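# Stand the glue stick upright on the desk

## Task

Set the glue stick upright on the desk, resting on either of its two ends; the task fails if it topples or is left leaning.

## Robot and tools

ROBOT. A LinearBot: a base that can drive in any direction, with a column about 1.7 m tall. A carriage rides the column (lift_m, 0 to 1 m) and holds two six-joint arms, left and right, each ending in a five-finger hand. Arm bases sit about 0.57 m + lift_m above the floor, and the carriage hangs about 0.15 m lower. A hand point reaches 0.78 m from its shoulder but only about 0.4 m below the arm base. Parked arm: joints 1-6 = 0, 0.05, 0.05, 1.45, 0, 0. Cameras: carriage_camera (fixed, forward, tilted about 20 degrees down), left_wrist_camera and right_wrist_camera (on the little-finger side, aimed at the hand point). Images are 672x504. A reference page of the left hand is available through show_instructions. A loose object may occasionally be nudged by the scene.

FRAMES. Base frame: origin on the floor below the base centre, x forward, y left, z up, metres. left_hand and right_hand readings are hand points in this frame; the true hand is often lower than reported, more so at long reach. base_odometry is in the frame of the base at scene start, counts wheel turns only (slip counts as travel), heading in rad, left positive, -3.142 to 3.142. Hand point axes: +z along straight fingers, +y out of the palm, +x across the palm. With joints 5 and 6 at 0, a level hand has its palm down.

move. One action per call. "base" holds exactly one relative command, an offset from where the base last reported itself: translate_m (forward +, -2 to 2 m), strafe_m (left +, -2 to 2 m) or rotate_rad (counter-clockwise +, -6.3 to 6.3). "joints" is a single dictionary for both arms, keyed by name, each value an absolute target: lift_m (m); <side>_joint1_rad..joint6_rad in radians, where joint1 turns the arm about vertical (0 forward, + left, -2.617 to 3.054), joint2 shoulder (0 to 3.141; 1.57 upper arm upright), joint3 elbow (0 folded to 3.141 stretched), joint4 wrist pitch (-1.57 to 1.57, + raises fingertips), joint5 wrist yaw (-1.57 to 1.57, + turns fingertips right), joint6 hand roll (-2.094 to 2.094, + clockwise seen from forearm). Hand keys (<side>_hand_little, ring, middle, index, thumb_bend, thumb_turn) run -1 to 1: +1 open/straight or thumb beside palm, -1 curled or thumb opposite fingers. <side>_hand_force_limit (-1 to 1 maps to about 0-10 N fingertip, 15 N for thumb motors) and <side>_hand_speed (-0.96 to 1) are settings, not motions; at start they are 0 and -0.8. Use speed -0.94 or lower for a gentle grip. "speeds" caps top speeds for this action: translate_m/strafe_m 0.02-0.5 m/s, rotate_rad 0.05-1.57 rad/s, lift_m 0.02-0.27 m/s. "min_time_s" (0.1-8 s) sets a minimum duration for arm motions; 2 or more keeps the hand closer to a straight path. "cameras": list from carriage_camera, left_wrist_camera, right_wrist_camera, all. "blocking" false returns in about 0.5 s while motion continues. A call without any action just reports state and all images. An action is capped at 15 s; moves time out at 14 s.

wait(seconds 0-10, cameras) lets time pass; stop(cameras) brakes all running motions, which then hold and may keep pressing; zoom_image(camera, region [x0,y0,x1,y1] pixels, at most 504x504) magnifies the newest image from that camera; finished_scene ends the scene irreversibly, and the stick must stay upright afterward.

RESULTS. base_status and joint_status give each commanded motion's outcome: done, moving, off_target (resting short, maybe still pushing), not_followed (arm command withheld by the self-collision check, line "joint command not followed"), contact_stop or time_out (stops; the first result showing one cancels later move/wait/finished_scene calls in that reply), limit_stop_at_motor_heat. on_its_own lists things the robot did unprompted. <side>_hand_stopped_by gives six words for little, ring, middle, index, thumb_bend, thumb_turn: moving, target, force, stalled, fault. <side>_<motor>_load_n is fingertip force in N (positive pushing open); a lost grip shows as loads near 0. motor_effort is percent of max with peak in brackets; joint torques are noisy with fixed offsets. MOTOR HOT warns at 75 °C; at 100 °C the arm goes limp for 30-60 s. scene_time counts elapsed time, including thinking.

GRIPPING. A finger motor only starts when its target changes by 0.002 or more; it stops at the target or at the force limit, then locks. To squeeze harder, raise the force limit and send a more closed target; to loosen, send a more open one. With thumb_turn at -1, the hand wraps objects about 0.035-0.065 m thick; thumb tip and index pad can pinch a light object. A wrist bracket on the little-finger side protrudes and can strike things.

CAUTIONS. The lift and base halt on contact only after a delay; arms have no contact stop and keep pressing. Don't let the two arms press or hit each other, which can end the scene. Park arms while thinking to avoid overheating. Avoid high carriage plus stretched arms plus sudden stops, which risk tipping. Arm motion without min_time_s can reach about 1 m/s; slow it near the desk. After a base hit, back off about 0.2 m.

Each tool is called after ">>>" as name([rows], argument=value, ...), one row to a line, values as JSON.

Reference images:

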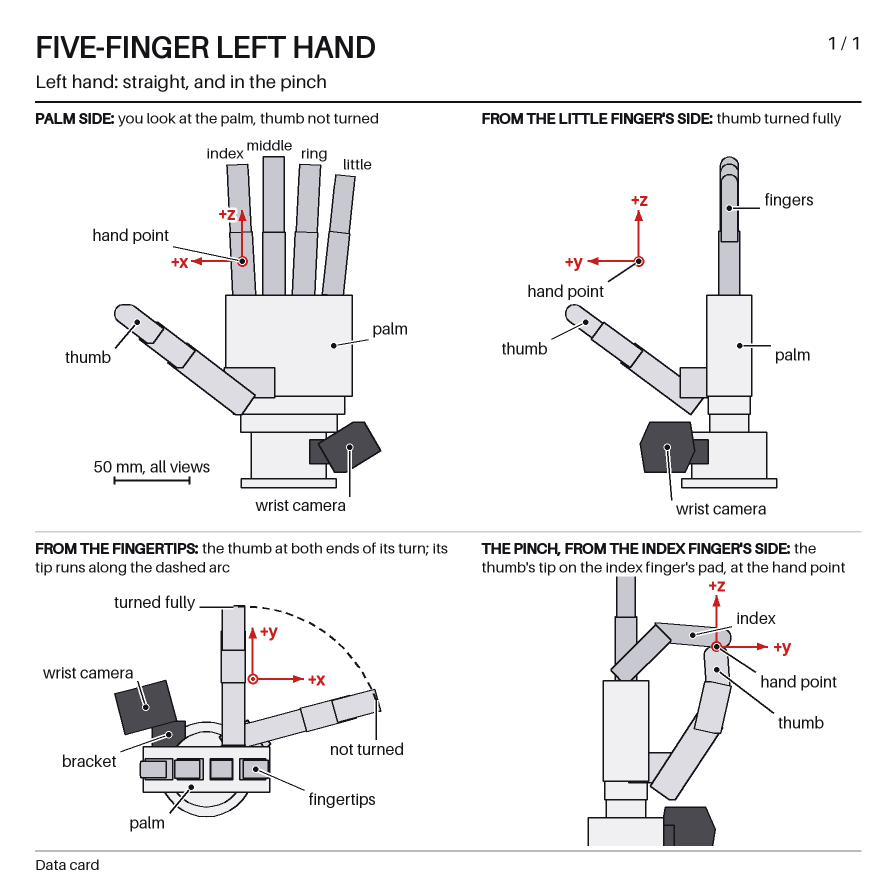

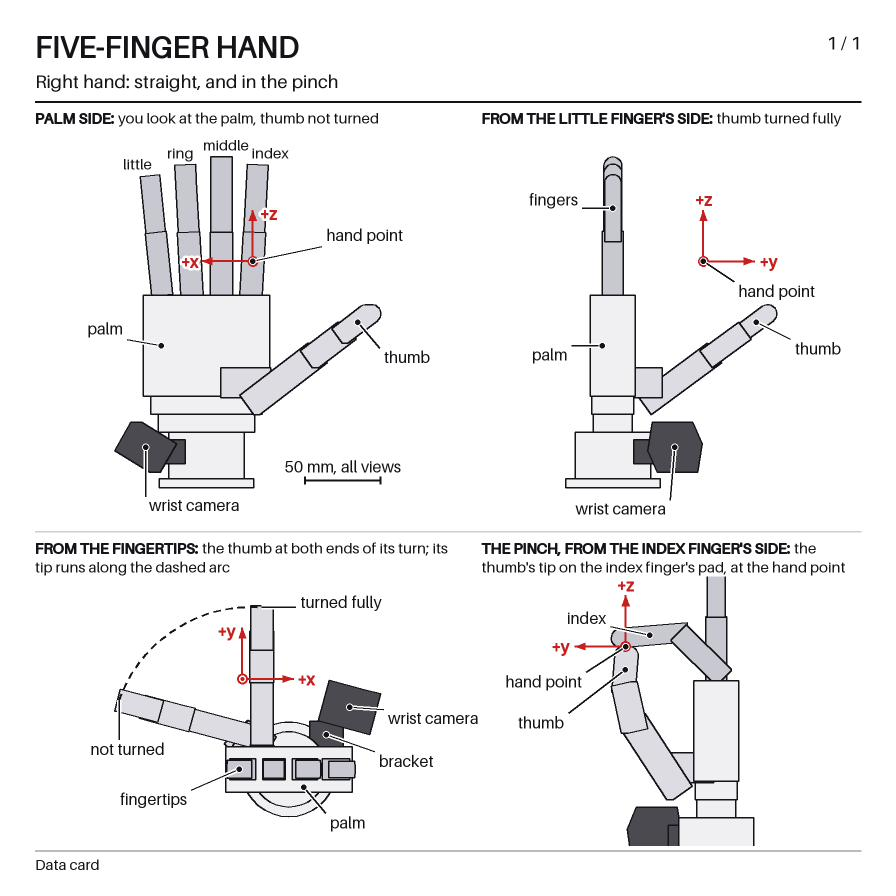

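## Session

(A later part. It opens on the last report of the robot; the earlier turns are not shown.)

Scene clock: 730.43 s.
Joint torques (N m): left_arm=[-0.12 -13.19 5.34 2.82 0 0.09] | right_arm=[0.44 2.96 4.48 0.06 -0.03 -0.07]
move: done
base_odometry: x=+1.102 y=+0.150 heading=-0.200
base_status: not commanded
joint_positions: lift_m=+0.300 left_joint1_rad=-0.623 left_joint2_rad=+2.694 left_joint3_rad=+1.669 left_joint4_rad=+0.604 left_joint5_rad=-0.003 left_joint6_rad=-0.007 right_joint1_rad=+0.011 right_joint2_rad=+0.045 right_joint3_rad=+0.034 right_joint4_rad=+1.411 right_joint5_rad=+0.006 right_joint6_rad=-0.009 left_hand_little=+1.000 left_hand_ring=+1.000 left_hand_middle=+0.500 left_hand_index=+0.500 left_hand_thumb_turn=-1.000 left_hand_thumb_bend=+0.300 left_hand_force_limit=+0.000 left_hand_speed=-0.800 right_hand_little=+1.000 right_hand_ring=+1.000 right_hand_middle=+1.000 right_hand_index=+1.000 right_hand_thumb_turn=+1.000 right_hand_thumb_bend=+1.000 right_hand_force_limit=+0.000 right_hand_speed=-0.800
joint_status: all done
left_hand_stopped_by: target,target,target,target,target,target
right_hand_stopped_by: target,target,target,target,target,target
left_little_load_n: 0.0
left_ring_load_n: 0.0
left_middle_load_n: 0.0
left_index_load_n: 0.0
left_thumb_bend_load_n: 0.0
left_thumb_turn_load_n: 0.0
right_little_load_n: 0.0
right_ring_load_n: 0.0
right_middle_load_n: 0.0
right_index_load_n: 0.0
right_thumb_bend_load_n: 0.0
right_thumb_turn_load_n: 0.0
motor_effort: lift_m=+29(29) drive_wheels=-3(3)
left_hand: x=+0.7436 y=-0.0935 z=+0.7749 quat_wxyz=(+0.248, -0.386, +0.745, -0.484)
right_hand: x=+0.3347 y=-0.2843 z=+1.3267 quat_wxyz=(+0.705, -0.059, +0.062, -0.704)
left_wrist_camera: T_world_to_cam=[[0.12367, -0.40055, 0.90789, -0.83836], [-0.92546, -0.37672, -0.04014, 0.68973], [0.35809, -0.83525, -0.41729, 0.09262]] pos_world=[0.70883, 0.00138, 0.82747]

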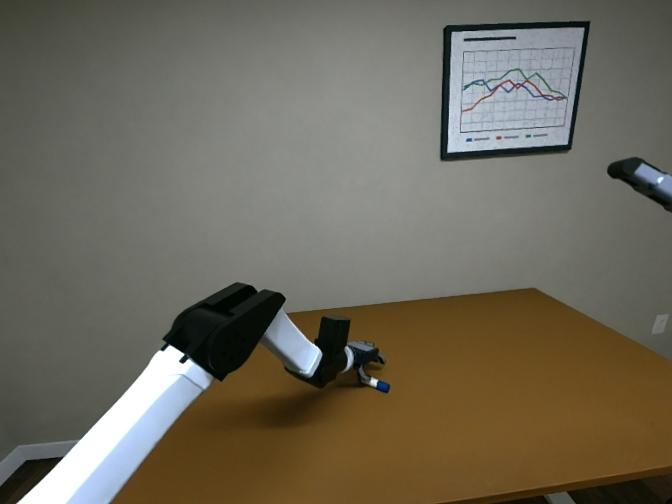

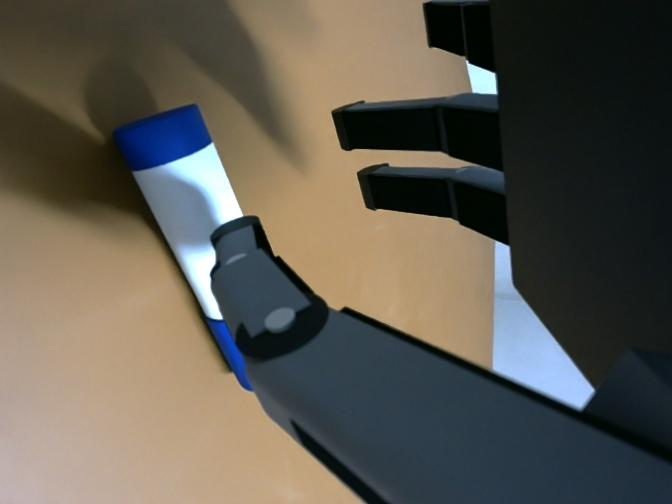

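>>> move(joints={"left_joint2_rad": 2.789, "left_joint3_rad": 1.735, "left_joint4_rad": 0.682}, min_time_s=2.5, cameras=["carriage_camera", "left_wrist_camera"])

>>> zoom_image(camera="left_wrist_camera", region=[50, 50, 450, 450])

>>> zoom_image(camera="carriage_camera", region=[320, 310, 420, 410])

Scene clock: 754.07 s.
Joint torques (N m): left_arm=[-0.09 -13.07 9.91 2.85 -0.03 0.12] | right_arm=[0.58 3.07 4.52 0.11 -0.03 0.01]
move: done
base_odometry: x=+1.102 y=+0.150 heading=-0.200
base_status: not commanded
joint_positions: lift_m=+0.300 left_joint1_rad=-0.623 left_joint2_rad=+2.777 left_joint3_rad=+1.703 left_joint4_rad=+0.655 left_joint5_rad=-0.002 left_joint6_rad=-0.007 right_joint1_rad=+0.011 right_joint2_rad=+0.045 right_joint3_rad=+0.034 right_joint4_rad=+1.411 right_joint5_rad=+0.006 right_joint6_rad=-0.009 left_hand_little=+1.000 left_hand_ring=+1.000 left_hand_middle=+0.500 left_hand_index=+0.500 left_hand_thumb_turn=-1.000 left_hand_thumb_bend=+0.300 left_hand_force_limit=+0.000 left_hand_speed=-0.800 right_hand_little=+1.000 right_hand_ring=+1.000 right_hand_middle=+1.000 right_hand_index=+1.000 right_hand_thumb_turn=+1.000 right_hand_thumb_bend=+1.000 right_hand_force_limit=+0.000 right_hand_speed=-0.800
joint_status: all done
left_hand_stopped_by: target,target,target,target,target,target
right_hand_stopped_by: target,target,target,target,target,target
left_little_load_n: 0.0
left_ring_load_n: 0.0
left_middle_load_n: 0.0
left_index_load_n: -0.5
left_thumb_bend_load_n: 0.0
left_thumb_turn_load_n: 0.0
right_little_load_n: 0.0
right_ring_load_n: 0.0
right_middle_load_n: 0.0
right_index_load_n: 0.0
right_thumb_bend_load_n: 0.0
right_thumb_turn_load_n: 0.0
motor_effort: lift_m=+27(29) drive_wheels=-3(3)
left_hand: x=+0.7435 y=-0.0936 z=+0.7465 quat_wxyz=(+0.247, -0.386, +0.745, -0.485)
right_hand: x=+0.3347 y=-0.2843 z=+1.3267 quat_wxyz=(+0.705, -0.059, +0.062, -0.704)
left_wrist_camera: T_world_to_cam=[[0.12204, -0.39934, 0.90865, -0.81187], [-0.9258, -0.37581, -0.04082, 0.68924], [0.35778, -0.83624, -0.41557, 0.07949]] pos_world=[0.70874, 0.00128, 0.79887]

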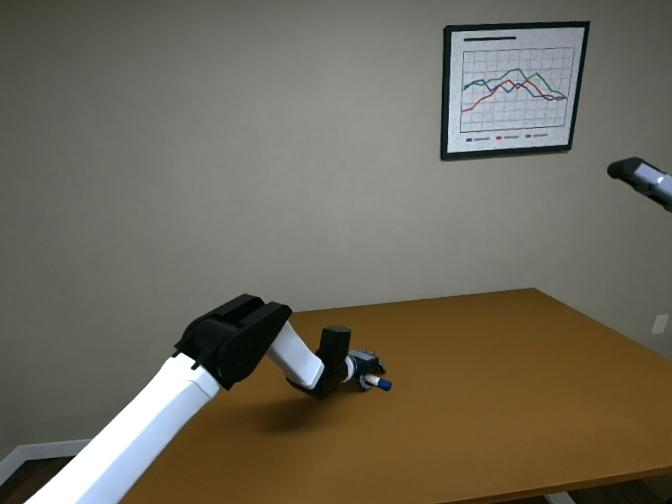

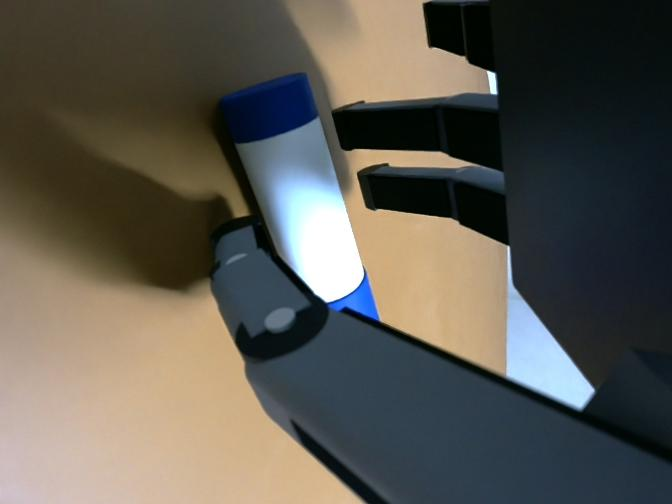

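Scaled by 1.260 from the camera's image (finer frame: 960x720).

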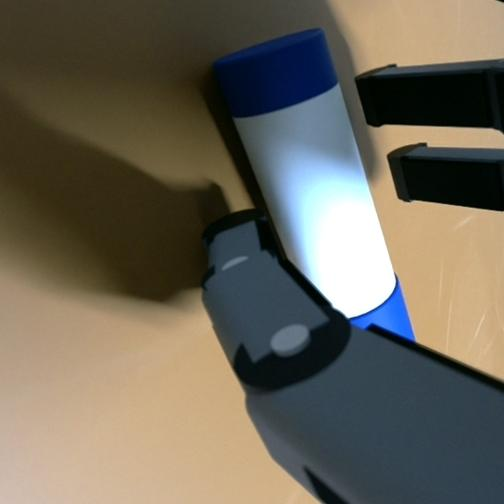

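Scaled by 5.040 from the camera's image (finer frame: 960x720).

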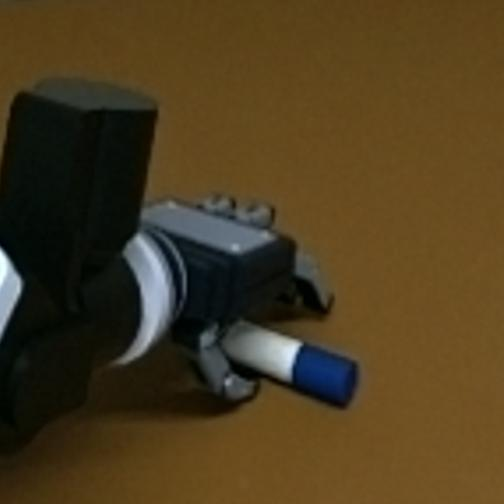

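>>> move(joints={"left_hand_force_limit": -0.6, "left_hand_speed": -0.94, "left_hand_index": -0.1, "left_hand_middle": -0.1}, cameras=["carriage_camera", "left_wrist_camera"])

>>> zoom_image(camera="left_wrist_camera", region=[50, 50, 450, 450])

>>> zoom_image(camera="carriage_camera", region=[320, 310, 420, 410])

Scene clock: 776.23 s.
Joint torques (N m): left_arm=[-0.14 -13.24 9.76 2.62 -0.02 0.13] | right_arm=[0.68 2.96 4.68 0.11 -0.06 -0.05]
move: off_target
base_odometry: x=+1.102 y=+0.150 heading=-0.200
base_status: not commanded
joint_positions: lift_m=+0.300 left_joint1_rad=-0.623 left_joint2_rad=+2.777 left_joint3_rad=+1.703 left_joint4_rad=+0.676 left_joint5_rad=-0.002 left_joint6_rad=-0.007 right_joint1_rad=+0.011 right_joint2_rad=+0.045 right_joint3_rad=+0.034 right_joint4_rad=+1.411 right_joint5_rad=+0.006 right_joint6_rad=-0.009 left_hand_little=+1.000 left_hand_ring=+1.000 left_hand_middle=-0.007 left_hand_index=-0.013 left_hand_thumb_turn=-1.000 left_hand_thumb_bend=+0.301 left_hand_force_limit=-0.600 left_hand_speed=-0.940 right_hand_little=+1.000 right_hand_ring=+1.000 right_hand_middle=+1.000 right_hand_index=+1.000 right_hand_thumb_turn=+1.000 right_hand_thumb_bend=+1.000 right_hand_force_limit=+0.000 right_hand_speed=-0.800
joint_status: left_hand_middle off_target (ended at -0.007, target -0.100); left_hand_index off_target (ended at -0.013, target -0.100); the others done
left_hand_stopped_by: target,target,force,force,target,target
right_hand_stopped_by: target,target,target,target,target,target
left_little_load_n: 0.0
left_ring_load_n: 0.0
left_middle_load_n: 2.5
left_index_load_n: 2.5
left_thumb_bend_load_n: 3.5
left_thumb_turn_load_n: 0.0
right_little_load_n: 0.0
right_ring_load_n: 0.0
right_middle_load_n: 0.0
right_index_load_n: 0.0
right_thumb_bend_load_n: 0.0
right_thumb_turn_load_n: -0.5
motor_effort: lift_m=+28(29) drive_wheels=-3(3)
left_hand: x=+0.7463 y=-0.0957 z=+0.7513 quat_wxyz=(+0.251, -0.383, +0.739, -0.493)
right_hand: x=+0.3347 y=-0.2843 z=+1.3267 quat_wxyz=(+0.705, -0.059, +0.062, -0.704)
left_wrist_camera: T_world_to_cam=[[0.10624, -0.38792, 0.91555, -0.8096], [-0.92501, -0.37636, -0.05212, 0.69915], [0.3648, -0.84135, -0.39881, 0.06047]] pos_world=[0.71067, -0.00005, 0.80179]

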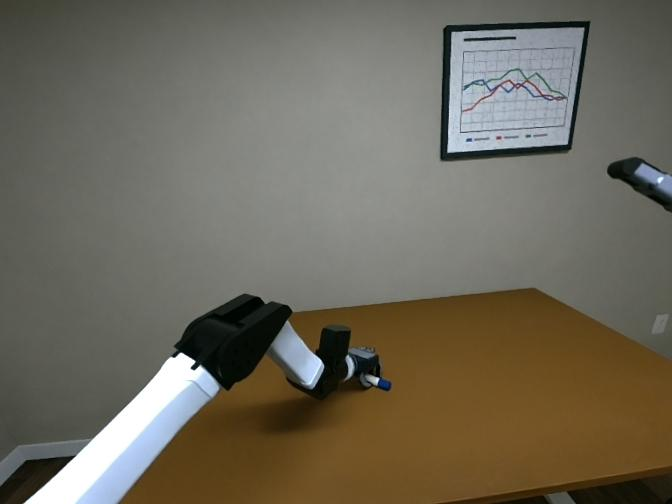

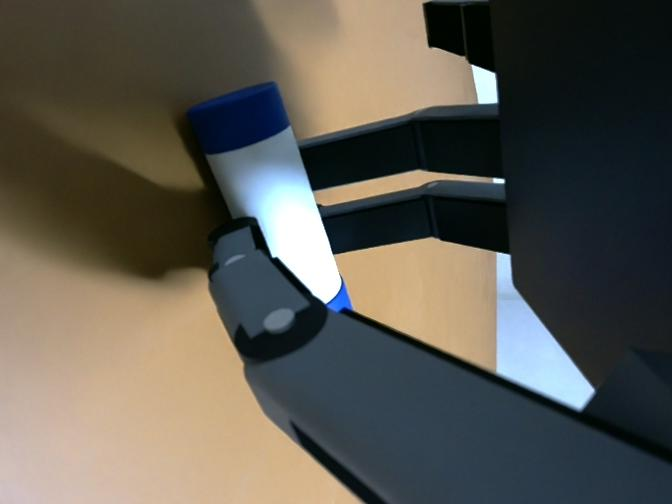

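Scaled by 1.260 from the camera's image (finer frame: 960x720).

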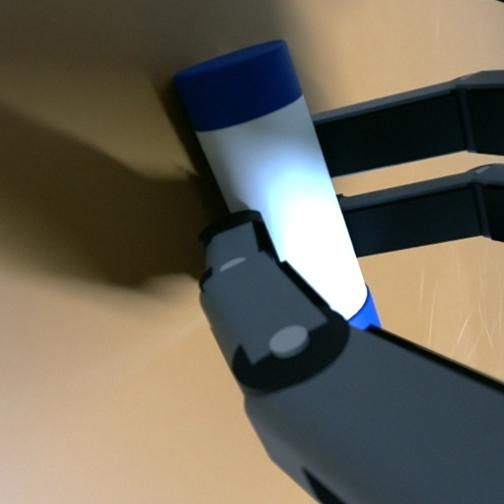

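Scaled by 5.040 from the camera's image (finer frame: 960x720).

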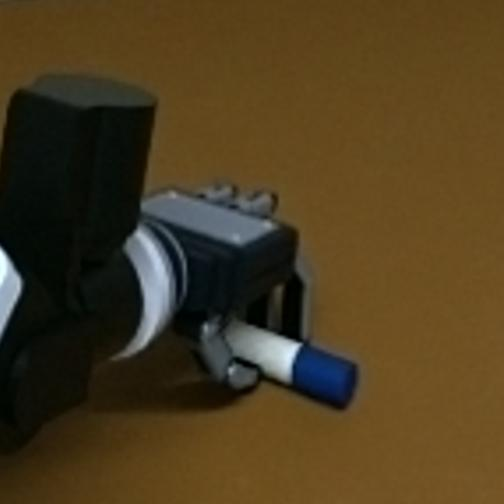

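>>> move(joints={"lift_m": 0.33}, speeds={"lift_m": 0.03}, cameras=["carriage_camera", "left_wrist_camera"])

>>> zoom_image(camera="left_wrist_camera", region=[50, 50, 450, 450])

>>> zoom_image(camera="carriage_camera", region=[320, 310, 440, 430])

Scene clock: 790.43 s.
Joint torques (N m): left_arm=[-0.06 -13.35 9.4 2.56 -0.02 0.09] | right_arm=[0.47 2.93 4.29 0.11 0.01 -0.08]
move: done
base_odometry: x=+1.102 y=+0.150 heading=-0.200
base_status: not commanded
joint_positions: lift_m=+0.330 left_joint1_rad=-0.623 left_joint2_rad=+2.780 left_joint3_rad=+1.706 left_joint4_rad=+0.677 left_joint5_rad=-0.001 left_joint6_rad=-0.007 right_joint1_rad=+0.011 right_joint2_rad=+0.045 right_joint3_rad=+0.034 right_joint4_rad=+1.411 right_joint5_rad=+0.006 right_joint6_rad=-0.009 left_hand_little=+1.000 left_hand_ring=+1.000 left_hand_middle=-0.007 left_hand_index=-0.013 left_hand_thumb_turn=-1.000 left_hand_thumb_bend=+0.301 left_hand_force_limit=-0.600 left_hand_speed=-0.940 right_hand_little=+1.000 right_hand_ring=+1.000 right_hand_middle=+1.000 right_hand_index=+1.000 right_hand_thumb_turn=+1.000 right_hand_thumb_bend=+1.000 right_hand_force_limit=+0.000 right_hand_speed=-0.800
joint_status: all done
left_hand_stopped_by: target,target,force,force,target,target
right_hand_stopped_by: target,target,target,target,target,target
left_little_load_n: 0.0
left_ring_load_n: 0.0
left_middle_load_n: 2.5
left_index_load_n: 2.5
left_thumb_bend_load_n: 4.5
left_thumb_turn_load_n: 0.0
right_little_load_n: 0.0
right_ring_load_n: 0.0
right_middle_load_n: 0.0
right_index_load_n: 0.0
right_thumb_bend_load_n: 0.0
right_thumb_turn_load_n: 0.0
motor_effort: lift_m=+28(33) drive_wheels=-3(3)
left_hand: x=+0.7466 y=-0.0960 z=+0.7810 quat_wxyz=(+0.252, -0.383, +0.739, -0.494)
right_hand: x=+0.3347 y=-0.2843 z=+1.3567 quat_wxyz=(+0.705, -0.059, +0.062, -0.704)
carriage_camera: T_world_to_cam=[[-0.02507, -0.99627, -0.08256, 0.11451], [-0.2873, 0.08628, -0.95395, 1.31492], [0.95751, -0.0002, -0.28839, 0.25855]] pos_world=[0.13309, 0.00069, 1.33838]
left_wrist_camera: T_world_to_cam=[[0.10533, -0.38726, 0.91593, -0.83653], [-0.92509, -0.37609, -0.05263, 0.70143], [0.36485, -0.84177, -0.39787, 0.07105]] pos_world=[0.71108, -0.00035, 0.83139]

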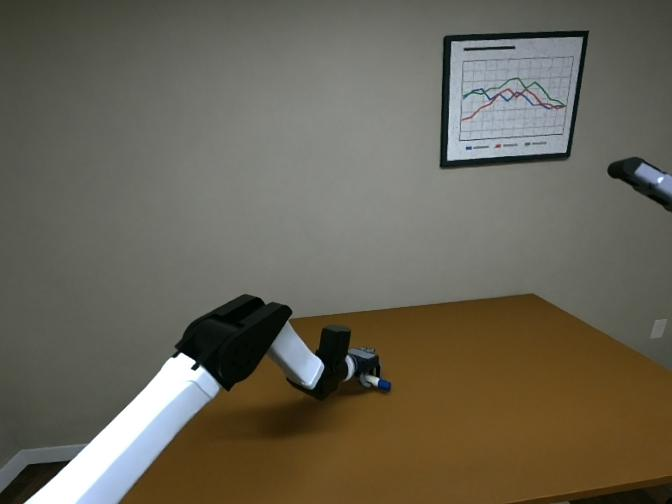

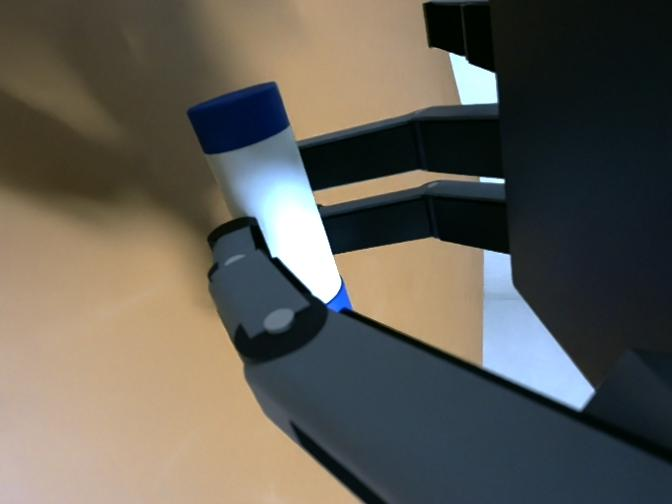

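Scaled by 1.260 from the camera's image (finer frame: 960x720).

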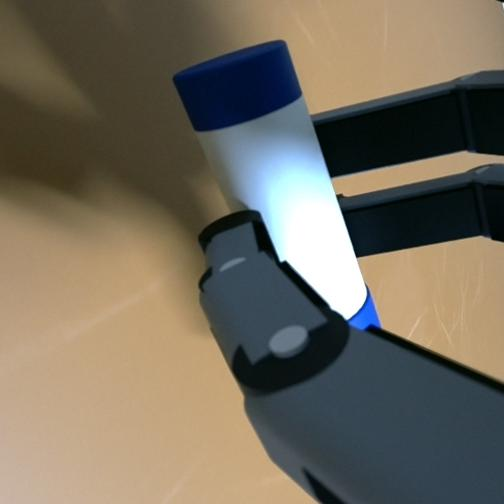

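Scaled by 4.200 from the camera's image (finer frame: 960x720).

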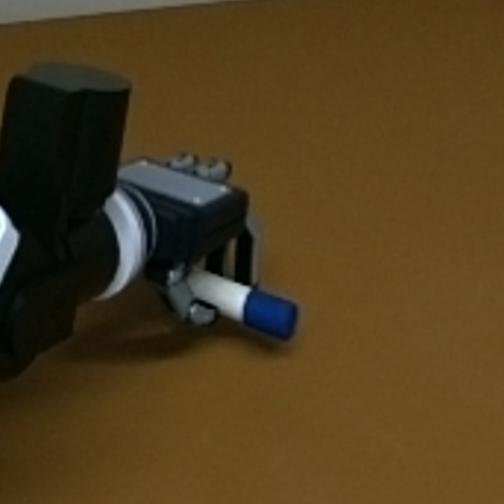

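>>> move(joints={"lift_m": 0.45, "left_hand_force_limit": -0.3, "left_hand_index": -0.2, "left_hand_middle": -0.2}, speeds={"lift_m": 0.08})

>>> move(joints={"left_joint2_rad": 3.015, "left_joint3_rad": 1.6, "left_joint4_rad": 1.41, "left_joint6_rad": 1.57}, min_time_s=5, cameras=["carriage_camera", "left_wrist_camera"])

>>> zoom_image(camera="carriage_camera", region=[240, 290, 400, 430])

Scene clock: 842.10 s.
Joint torques (N m): left_arm=[-0.05 -14.16 9.17 2.64 -0.08 0.13] | right_arm=[0.55 3.08 4.77 0.05 -0.07 -0.06]
move: off_target
base_odometry: x=+1.102 y=+0.150 heading=-0.200
base_status: not commanded
joint_positions: lift_m=+0.450 left_joint1_rad=-0.623 left_joint2_rad=+2.788 left_joint3_rad=+1.710 left_joint4_rad=+0.674 left_joint5_rad=-0.001 left_joint6_rad=-0.007 right_joint1_rad=+0.011 right_joint2_rad=+0.045 right_joint3_rad=+0.034 right_joint4_rad=+1.411 right_joint5_rad=+0.006 right_joint6_rad=-0.009 left_hand_little=+1.000 left_hand_ring=+1.000 left_hand_middle=-0.017 left_hand_index=-0.023 left_hand_thumb_turn=-1.000 left_hand_thumb_bend=+0.301 left_hand_force_limit=-0.300 left_hand_speed=-0.940 right_hand_little=+1.000 right_hand_ring=+1.000 right_hand_middle=+1.000 right_hand_index=+1.000 right_hand_thumb_turn=+1.000 right_hand_thumb_bend=+1.000 right_hand_force_limit=+0.000 right_hand_speed=-0.800
joint_status: left_hand_middle off_target (ended at -0.017, target -0.200); left_hand_index off_target (ended at -0.023, target -0.200); the others done
left_hand_stopped_by: target,target,force,force,target,target
right_hand_stopped_by: target,target,target,target,target,target
left_little_load_n: 0.0
left_ring_load_n: 0.0
left_middle_load_n: 4.5
left_index_load_n: 4.0
left_thumb_bend_load_n: 7.0
left_thumb_turn_load_n: 0.0
right_little_load_n: 0.0
right_ring_load_n: 0.0
right_middle_load_n: 0.0
right_index_load_n: 0.0
right_thumb_bend_load_n: 0.0
right_thumb_turn_load_n: 0.0
motor_effort: lift_m=+28(33) drive_wheels=-3(3)
left_hand: x=+0.7456 y=-0.0954 z=+0.8969 quat_wxyz=(+0.250, -0.384, +0.741, -0.491)
right_hand: x=+0.3347 y=-0.2843 z=+1.4768 quat_wxyz=(+0.705, -0.059, +0.062, -0.704)
pictures: none

Scene clock: 847.40 s.
Joint torques (N m): left_arm=[-0.1 -12.26 3.82 3.03 -0.04 0.21] | right_arm=[0.62 3.1 4.49 0.05 -0.01 -0.05]
move: done
base_odometry: x=+1.102 y=+0.150 heading=-0.200
base_status: not commanded
joint_positions: lift_m=+0.450 left_joint1_rad=-0.623 left_joint2_rad=+3.006 left_joint3_rad=+1.611 left_joint4_rad=+1.373 left_joint5_rad=+0.000 left_joint6_rad=+1.559 right_joint1_rad=+0.011 right_joint2_rad=+0.045 right_joint3_rad=+0.034 right_joint4_rad=+1.411 right_joint5_rad=+0.006 right_joint6_rad=-0.009 left_hand_little=+1.000 left_hand_ring=+1.000 left_hand_middle=-0.017 left_hand_index=-0.023 left_hand_thumb_turn=-1.000 left_hand_thumb_bend=+0.301 left_hand_force_limit=-0.300 left_hand_speed=-0.940 right_hand_little=+1.000 right_hand_ring=+1.000 right_hand_middle=+1.000 right_hand_index=+1.000 right_hand_thumb_turn=+1.000 right_hand_thumb_bend=+1.000 right_hand_force_limit=+0.000 right_hand_speed=-0.800
joint_status: all done
left_hand_stopped_by: target,target,force,force,target,target
right_hand_stopped_by: target,target,target,target,target,target
left_little_load_n: 0.0
left_ring_load_n: 0.0
left_middle_load_n: 4.5
left_index_load_n: 4.5
left_thumb_bend_load_n: 7.0
left_thumb_turn_load_n: 0.5
right_little_load_n: 0.0
right_ring_load_n: 0.0
right_middle_load_n: 0.0
right_index_load_n: 0.0
right_thumb_bend_load_n: 0.0
right_thumb_turn_load_n: -0.5
motor_effort: lift_m=+27(28) drive_wheels=-3(3)
left_hand: x=+0.7918 y=-0.0165 z=+0.9211 quat_wxyz=(+0.665, +0.215, +0.682, -0.218)
right_hand: x=+0.3347 y=-0.2843 z=+1.4768 quat_wxyz=(+0.705, -0.059, +0.062, -0.704)
carriage_camera: T_world_to_cam=[[-0.02507, -0.99627, -0.08256, 0.12443], [-0.2873, 0.08628, -0.95395, 1.42949], [0.95751, -0.0002, -0.28839, 0.29319]] pos_world=[0.13309, 0.00069, 1.45848]
left_wrist_camera: T_world_to_cam=[[-0.62188, -0.74318, -0.24685, 0.70216], [-0.25188, 0.4883, -0.83554, 0.98282], [0.7415, -0.45743, -0.49086, -0.02894]] pos_world=[0.70567, 0.02869, 0.9803]

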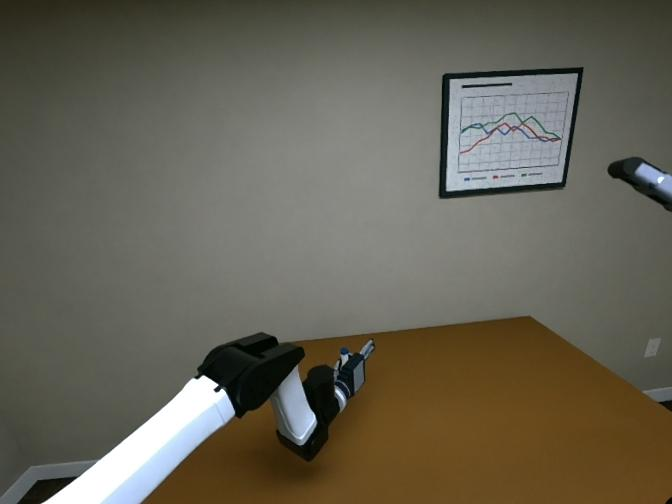

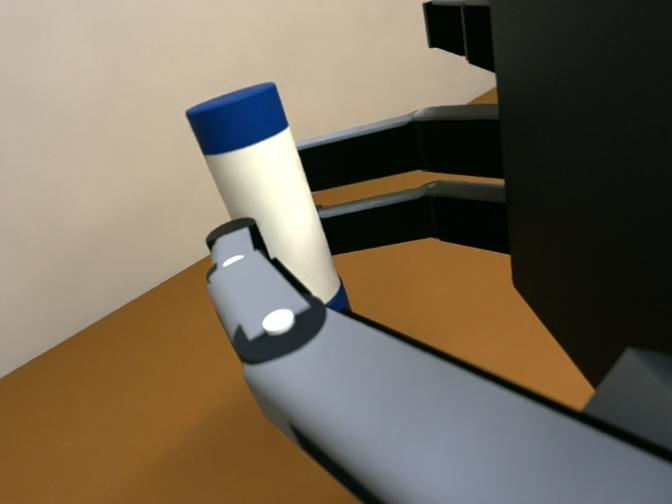

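Scaled by 3.150 from the camera's image (finer frame: 960x720).

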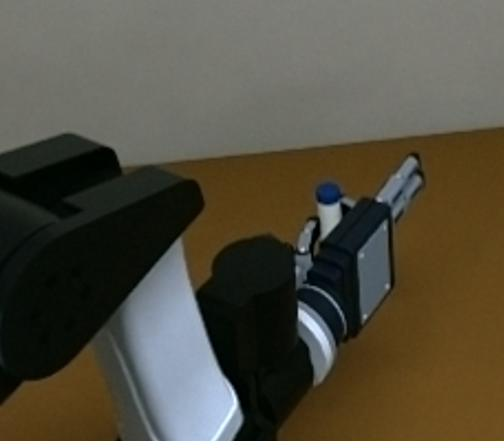

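>>> zoom_image(camera="left_wrist_camera", region=[170, 60, 370, 320])

Scaled by 1.938 from the camera's image (finer frame: 960x720).

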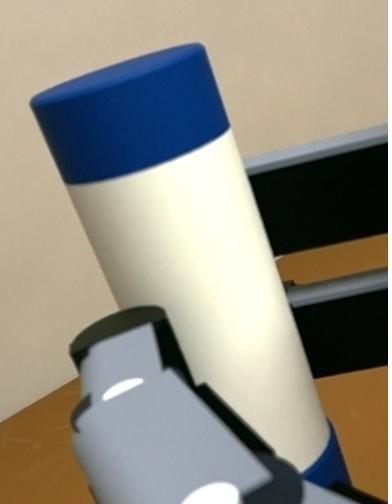

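>>> move(joints={"lift_m": 0.32}, speeds={"lift_m": 0.08}, cameras=["carriage_camera", "left_wrist_camera"])

>>> zoom_image(camera="carriage_camera", region=[260, 270, 400, 410])

Scene clock: 910.43 s.
Joint torques (N m): left_arm=[-0.23 -13.12 3.92 2.9 -0.03 0.17] | right_arm=[0.57 2.89 4.46 0.02 -0.05 -0.03]
move: done
base_odometry: x=+1.102 y=+0.150 heading=-0.200
base_status: not commanded
joint_positions: lift_m=+0.320 left_joint1_rad=-0.623 left_joint2_rad=+3.013 left_joint3_rad=+1.609 left_joint4_rad=+1.387 left_joint5_rad=+0.000 left_joint6_rad=+1.560 right_joint1_rad=+0.011 right_joint2_rad=+0.045 right_joint3_rad=+0.034 right_joint4_rad=+1.411 right_joint5_rad=+0.006 right_joint6_rad=-0.009 left_hand_little=+1.000 left_hand_ring=+1.000 left_hand_middle=-0.017 left_hand_index=-0.023 left_hand_thumb_turn=-1.000 left_hand_thumb_bend=+0.301 left_hand_force_limit=-0.300 left_hand_speed=-0.940 right_hand_little=+1.000 right_hand_ring=+1.000 right_hand_middle=+1.000 right_hand_index=+1.000 right_hand_thumb_turn=+1.000 right_hand_thumb_bend=+1.000 right_hand_force_limit=+0.000 right_hand_speed=-0.800
joint_status: all done
left_hand_stopped_by: target,target,force,force,target,target
right_hand_stopped_by: target,target,target,target,target,target
left_little_load_n: 0.0
left_ring_load_n: 0.0
left_middle_load_n: 4.5
left_index_load_n: 4.0
left_thumb_bend_load_n: 7.0
left_thumb_turn_load_n: 0.5
right_little_load_n: 0.0
right_ring_load_n: 0.0
right_middle_load_n: 0.0
right_index_load_n: 0.0
right_thumb_bend_load_n: 0.0
right_thumb_turn_load_n: 0.0
motor_effort: lift_m=+27(29) drive_wheels=+1(3)
left_hand: x=+0.7902 y=-0.0154 z=+0.7889 quat_wxyz=(+0.666, +0.215, +0.680, -0.218)
right_hand: x=+0.3347 y=-0.2843 z=+1.3467 quat_wxyz=(+0.705, -0.059, +0.062, -0.704)
carriage_camera: T_world_to_cam=[[-0.02507, -0.99627, -0.08256, 0.11369], [-0.2873, 0.08628, -0.95395, 1.30538], [0.95751, -0.0002, -0.28839, 0.25567]] pos_world=[0.13309, 0.00069, 1.32838]
left_wrist_camera: T_world_to_cam=[[-0.62137, -0.74317, -0.2482, 0.67], [-0.24902, 0.48766, -0.83676, 0.87011], [0.74289, -0.45813, -0.48808, -0.0954]] pos_world=[0.70386, 0.02989, 0.84781]

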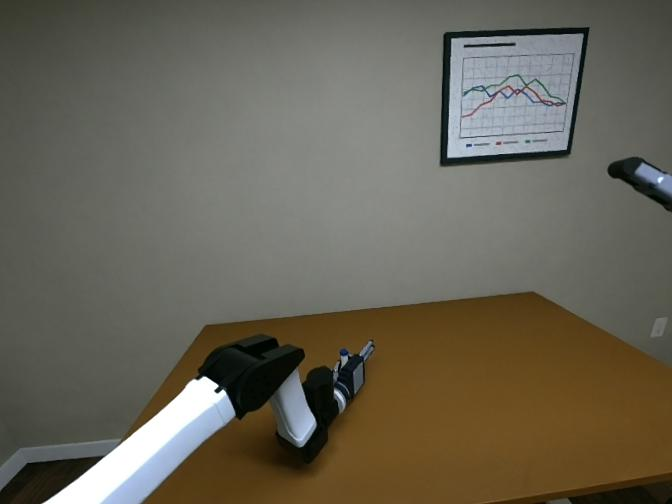

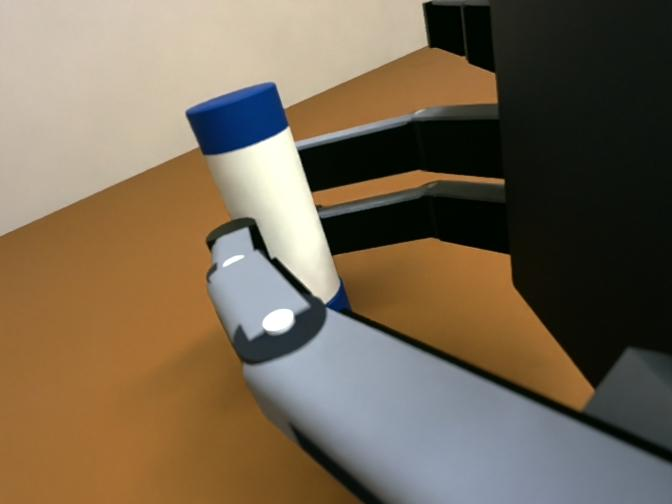

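Scaled by 3.600 from the camera's image (finer frame: 960x720).

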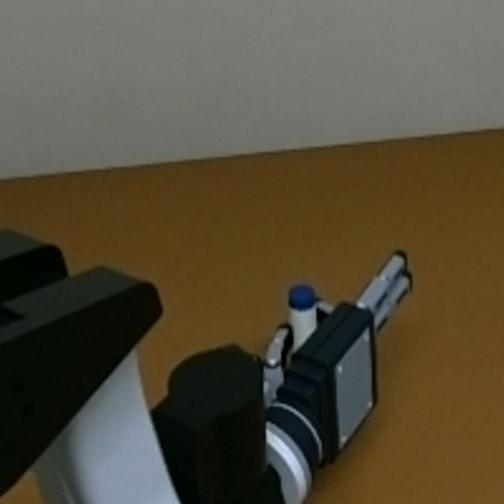

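>>> move(joints={"lift_m": 0.304, "left_joint4_rad": 1.43}, speeds={"lift_m": 0.03}, min_time_s=0.6, cameras=["carriage_camera", "left_wrist_camera"])

>>> zoom_image(camera="left_wrist_camera", region=[100, 50, 500, 450])

Scene clock: 934.00 s.
Joint torques (N m): left_arm=[-0.09 -13.2 4.03 2.98 -0.04 0.22] | right_arm=[0.49 2.97 4.52 0.09 -0.11 -0.04]
move: done
base_odometry: x=+1.102 y=+0.150 heading=-0.200
base_status: not commanded
joint_positions: lift_m=+0.304 left_joint1_rad=-0.623 left_joint2_rad=+3.013 left_joint3_rad=+1.609 left_joint4_rad=+1.399 left_joint5_rad=+0.000 left_joint6_rad=+1.562 right_joint1_rad=+0.011 right_joint2_rad=+0.045 right_joint3_rad=+0.034 right_joint4_rad=+1.411 right_joint5_rad=+0.006 right_joint6_rad=-0.009 left_hand_little=+1.000 left_hand_ring=+1.000 left_hand_middle=-0.017 left_hand_index=-0.023 left_hand_thumb_turn=-1.000 left_hand_thumb_bend=+0.301 left_hand_force_limit=-0.300 left_hand_speed=-0.940 right_hand_little=+1.000 right_hand_ring=+1.000 right_hand_middle=+1.000 right_hand_index=+1.000 right_hand_thumb_turn=+1.000 right_hand_thumb_bend=+1.000 right_hand_force_limit=+0.000 right_hand_speed=-0.800
joint_status: all done
left_hand_stopped_by: target,target,force,force,target,target
right_hand_stopped_by: target,target,target,target,target,target
left_little_load_n: 0.5
left_ring_load_n: 0.0
left_middle_load_n: 4.5
left_index_load_n: 4.0
left_thumb_bend_load_n: 7.0
left_thumb_turn_load_n: 0.5
right_little_load_n: 0.0
right_ring_load_n: 0.0
right_middle_load_n: 0.0
right_index_load_n: 0.0
right_thumb_bend_load_n: 0.0
right_thumb_turn_load_n: 0.0
motor_effort: lift_m=+27(29) drive_wheels=+1(1)
left_hand: x=+0.7906 y=-0.0156 z=+0.7765 quat_wxyz=(+0.670, +0.214, +0.676, -0.219)
right_hand: x=+0.3347 y=-0.2843 z=+1.3308 quat_wxyz=(+0.705, -0.059, +0.062, -0.704)
carriage_camera: T_world_to_cam=[[-0.02507, -0.99627, -0.08256, 0.11237], [-0.2873, 0.08628, -0.95395, 1.29021], [0.95751, -0.0002, -0.28839, 0.25108]] pos_world=[0.13309, 0.00069, 1.31248]
left_wrist_camera: T_world_to_cam=[[-0.61852, -0.74451, -0.25127, 0.66706], [-0.23932, 0.48307, -0.84224, 0.85633], [0.74844, -0.46081, -0.47696, -0.11493]] pos_world=[0.70354, 0.03, 0.83403]

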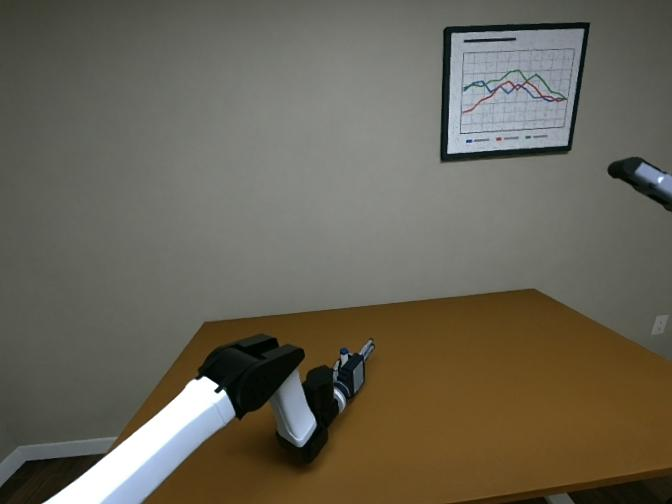

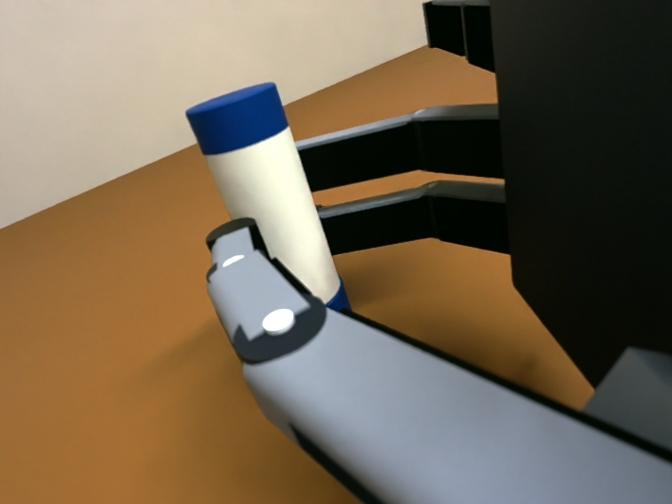

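Scaled by 1.260 from the camera's image (finer frame: 960x720).

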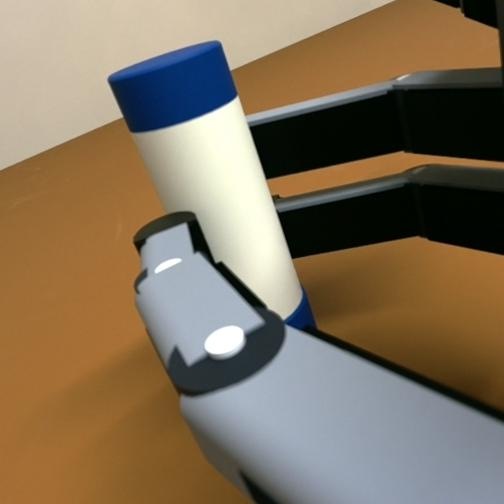

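>>> move(joints={"lift_m": 0.298}, speeds={"lift_m": 0.02}, cameras=["left_wrist_camera"])

>>> zoom_image(camera="left_wrist_camera", region=[170, 60, 450, 340])

>>> move(joints={"lift_m": 0.294}, speeds={"lift_m": 0.02}, cameras=["left_wrist_camera"])

>>> zoom_image(camera="left_wrist_camera", region=[170, 60, 450, 340])

Scene clock: 943.97 s.
Joint torques (N m): left_arm=[-0.16 -12.96 4.15 2.83 -0.03 0.16] | right_arm=[0.65 2.96 4.4 0.03 -0.02 -0.08]
move: done
base_odometry: x=+1.102 y=+0.150 heading=-0.200
base_status: not commanded
joint_positions: lift_m=+0.298 left_joint1_rad=-0.623 left_joint2_rad=+3.013 left_joint3_rad=+1.609 left_joint4_rad=+1.416 left_joint5_rad=+0.000 left_joint6_rad=+1.565 right_joint1_rad=+0.011 right_joint2_rad=+0.045 right_joint3_rad=+0.034 right_joint4_rad=+1.411 right_joint5_rad=+0.006 right_joint6_rad=-0.009 left_hand_little=+1.000 left_hand_ring=+1.000 left_hand_middle=-0.017 left_hand_index=-0.023 left_hand_thumb_turn=-1.000 left_hand_thumb_bend=+0.301 left_hand_force_limit=-0.300 left_hand_speed=-0.940 right_hand_little=+1.000 right_hand_ring=+1.000 right_hand_middle=+1.000 right_hand_index=+1.000 right_hand_thumb_turn=+1.000 right_hand_thumb_bend=+1.000 right_hand_force_limit=+0.000 right_hand_speed=-0.800
joint_status: all done
left_hand_stopped_by: target,target,force,force,target,target
right_hand_stopped_by: target,target,target,target,target,target
left_little_load_n: 0.0
left_ring_load_n: 0.0
left_middle_load_n: 4.5
left_index_load_n: 4.5
left_thumb_bend_load_n: 7.0
left_thumb_turn_load_n: 0.0
right_little_load_n: 0.0
right_ring_load_n: 0.0
right_middle_load_n: 0.0
right_index_load_n: 0.5
right_thumb_bend_load_n: 0.0
right_thumb_turn_load_n: 0.0
motor_effort: lift_m=+27(27) drive_wheels=+1(1)
left_hand: x=+0.7910 y=-0.0158 z=+0.7753 quat_wxyz=(+0.676, +0.214, +0.670, -0.220)
right_hand: x=+0.3347 y=-0.2843 z=+1.3248 quat_wxyz=(+0.705, -0.059, +0.062, -0.704)
left_wrist_camera: T_world_to_cam=[[-0.61458, -0.74639, -0.25533, 0.66689], [-0.22601, 0.4767, -0.84951, 0.85059], [0.75579, -0.46438, -0.46166, -0.13365]] pos_world=[0.7031, 0.03022, 0.83117]

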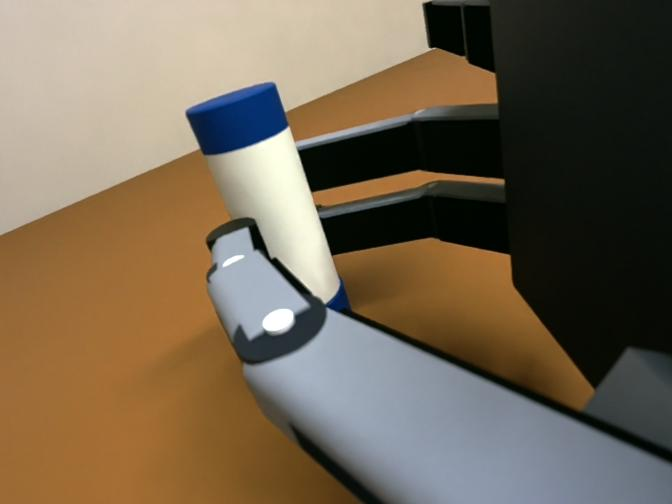

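Scaled by 1.800 from the camera's image (finer frame: 960x720).

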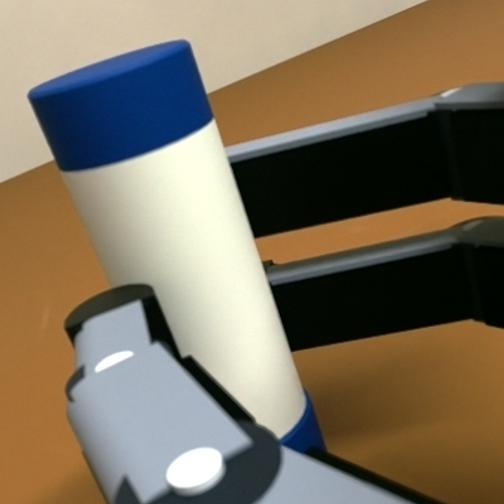

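Scene clock: 944.50 s.
Joint torques (N m): left_arm=[-0.1 -13.15 4.08 2.67 -0.04 0.11] | right_arm=[0.54 2.91 4.59 0.09 -0.06 -0.04]
move: done
base_odometry: x=+1.102 y=+0.150 heading=-0.200
base_status: not commanded
joint_positions: lift_m=+0.294 left_joint1_rad=-0.623 left_joint2_rad=+3.013 left_joint3_rad=+1.609 left_joint4_rad=+1.428 left_joint5_rad=+0.000 left_joint6_rad=+1.568 right_joint1_rad=+0.011 right_joint2_rad=+0.045 right_joint3_rad=+0.034 right_joint4_rad=+1.411 right_joint5_rad=+0.006 right_joint6_rad=-0.009 left_hand_little=+1.000 left_hand_ring=+1.000 left_hand_middle=-0.017 left_hand_index=-0.023 left_hand_thumb_turn=-1.000 left_hand_thumb_bend=+0.301 left_hand_force_limit=-0.300 left_hand_speed=-0.940 right_hand_little=+1.000 right_hand_ring=+1.000 right_hand_middle=+1.000 right_hand_index=+1.000 right_hand_thumb_turn=+1.000 right_hand_thumb_bend=+1.000 right_hand_force_limit=+0.000 right_hand_speed=-0.800
joint_status: all done
left_hand_stopped_by: target,target,force,force,target,target
right_hand_stopped_by: target,target,target,target,target,target
left_little_load_n: 0.0
left_ring_load_n: 0.0
left_middle_load_n: 4.0
left_index_load_n: 4.5
left_thumb_bend_load_n: 7.0
left_thumb_turn_load_n: 0.0
right_little_load_n: 0.0
right_ring_load_n: 0.0
right_middle_load_n: 0.0
right_index_load_n: 0.0
right_thumb_bend_load_n: 0.0
right_thumb_turn_load_n: 0.0
motor_effort: lift_m=+27(28) drive_wheels=+1(1)
left_hand: x=+0.7913 y=-0.0160 z=+0.7746 quat_wxyz=(+0.681, +0.213, +0.665, -0.220)
right_hand: x=+0.3347 y=-0.2843 z=+1.3208 quat_wxyz=(+0.705, -0.059, +0.062, -0.704)
left_wrist_camera: T_world_to_cam=[[-0.61204, -0.74745, -0.2583, 0.66701], [-0.21652, 0.47252, -0.85431, 0.8463], [0.76061, -0.46694, -0.45104, -0.14634]] pos_world=[0.70278, 0.03033, 0.82929]

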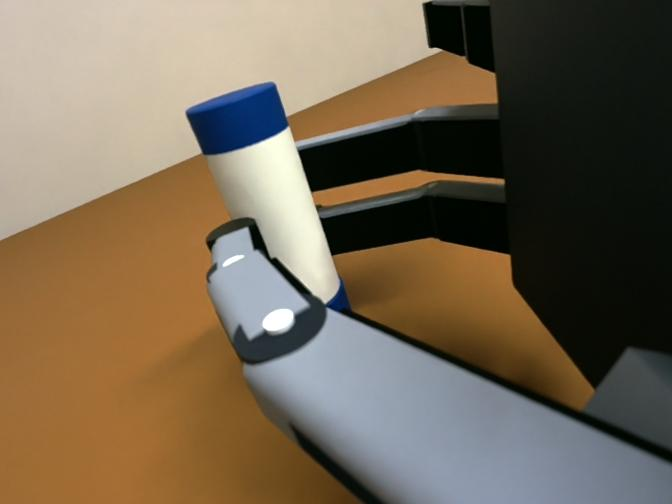

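Scaled by 1.800 from the camera's image (finer frame: 960x720).

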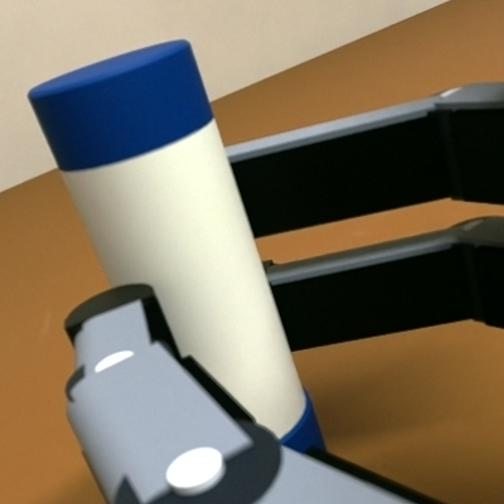

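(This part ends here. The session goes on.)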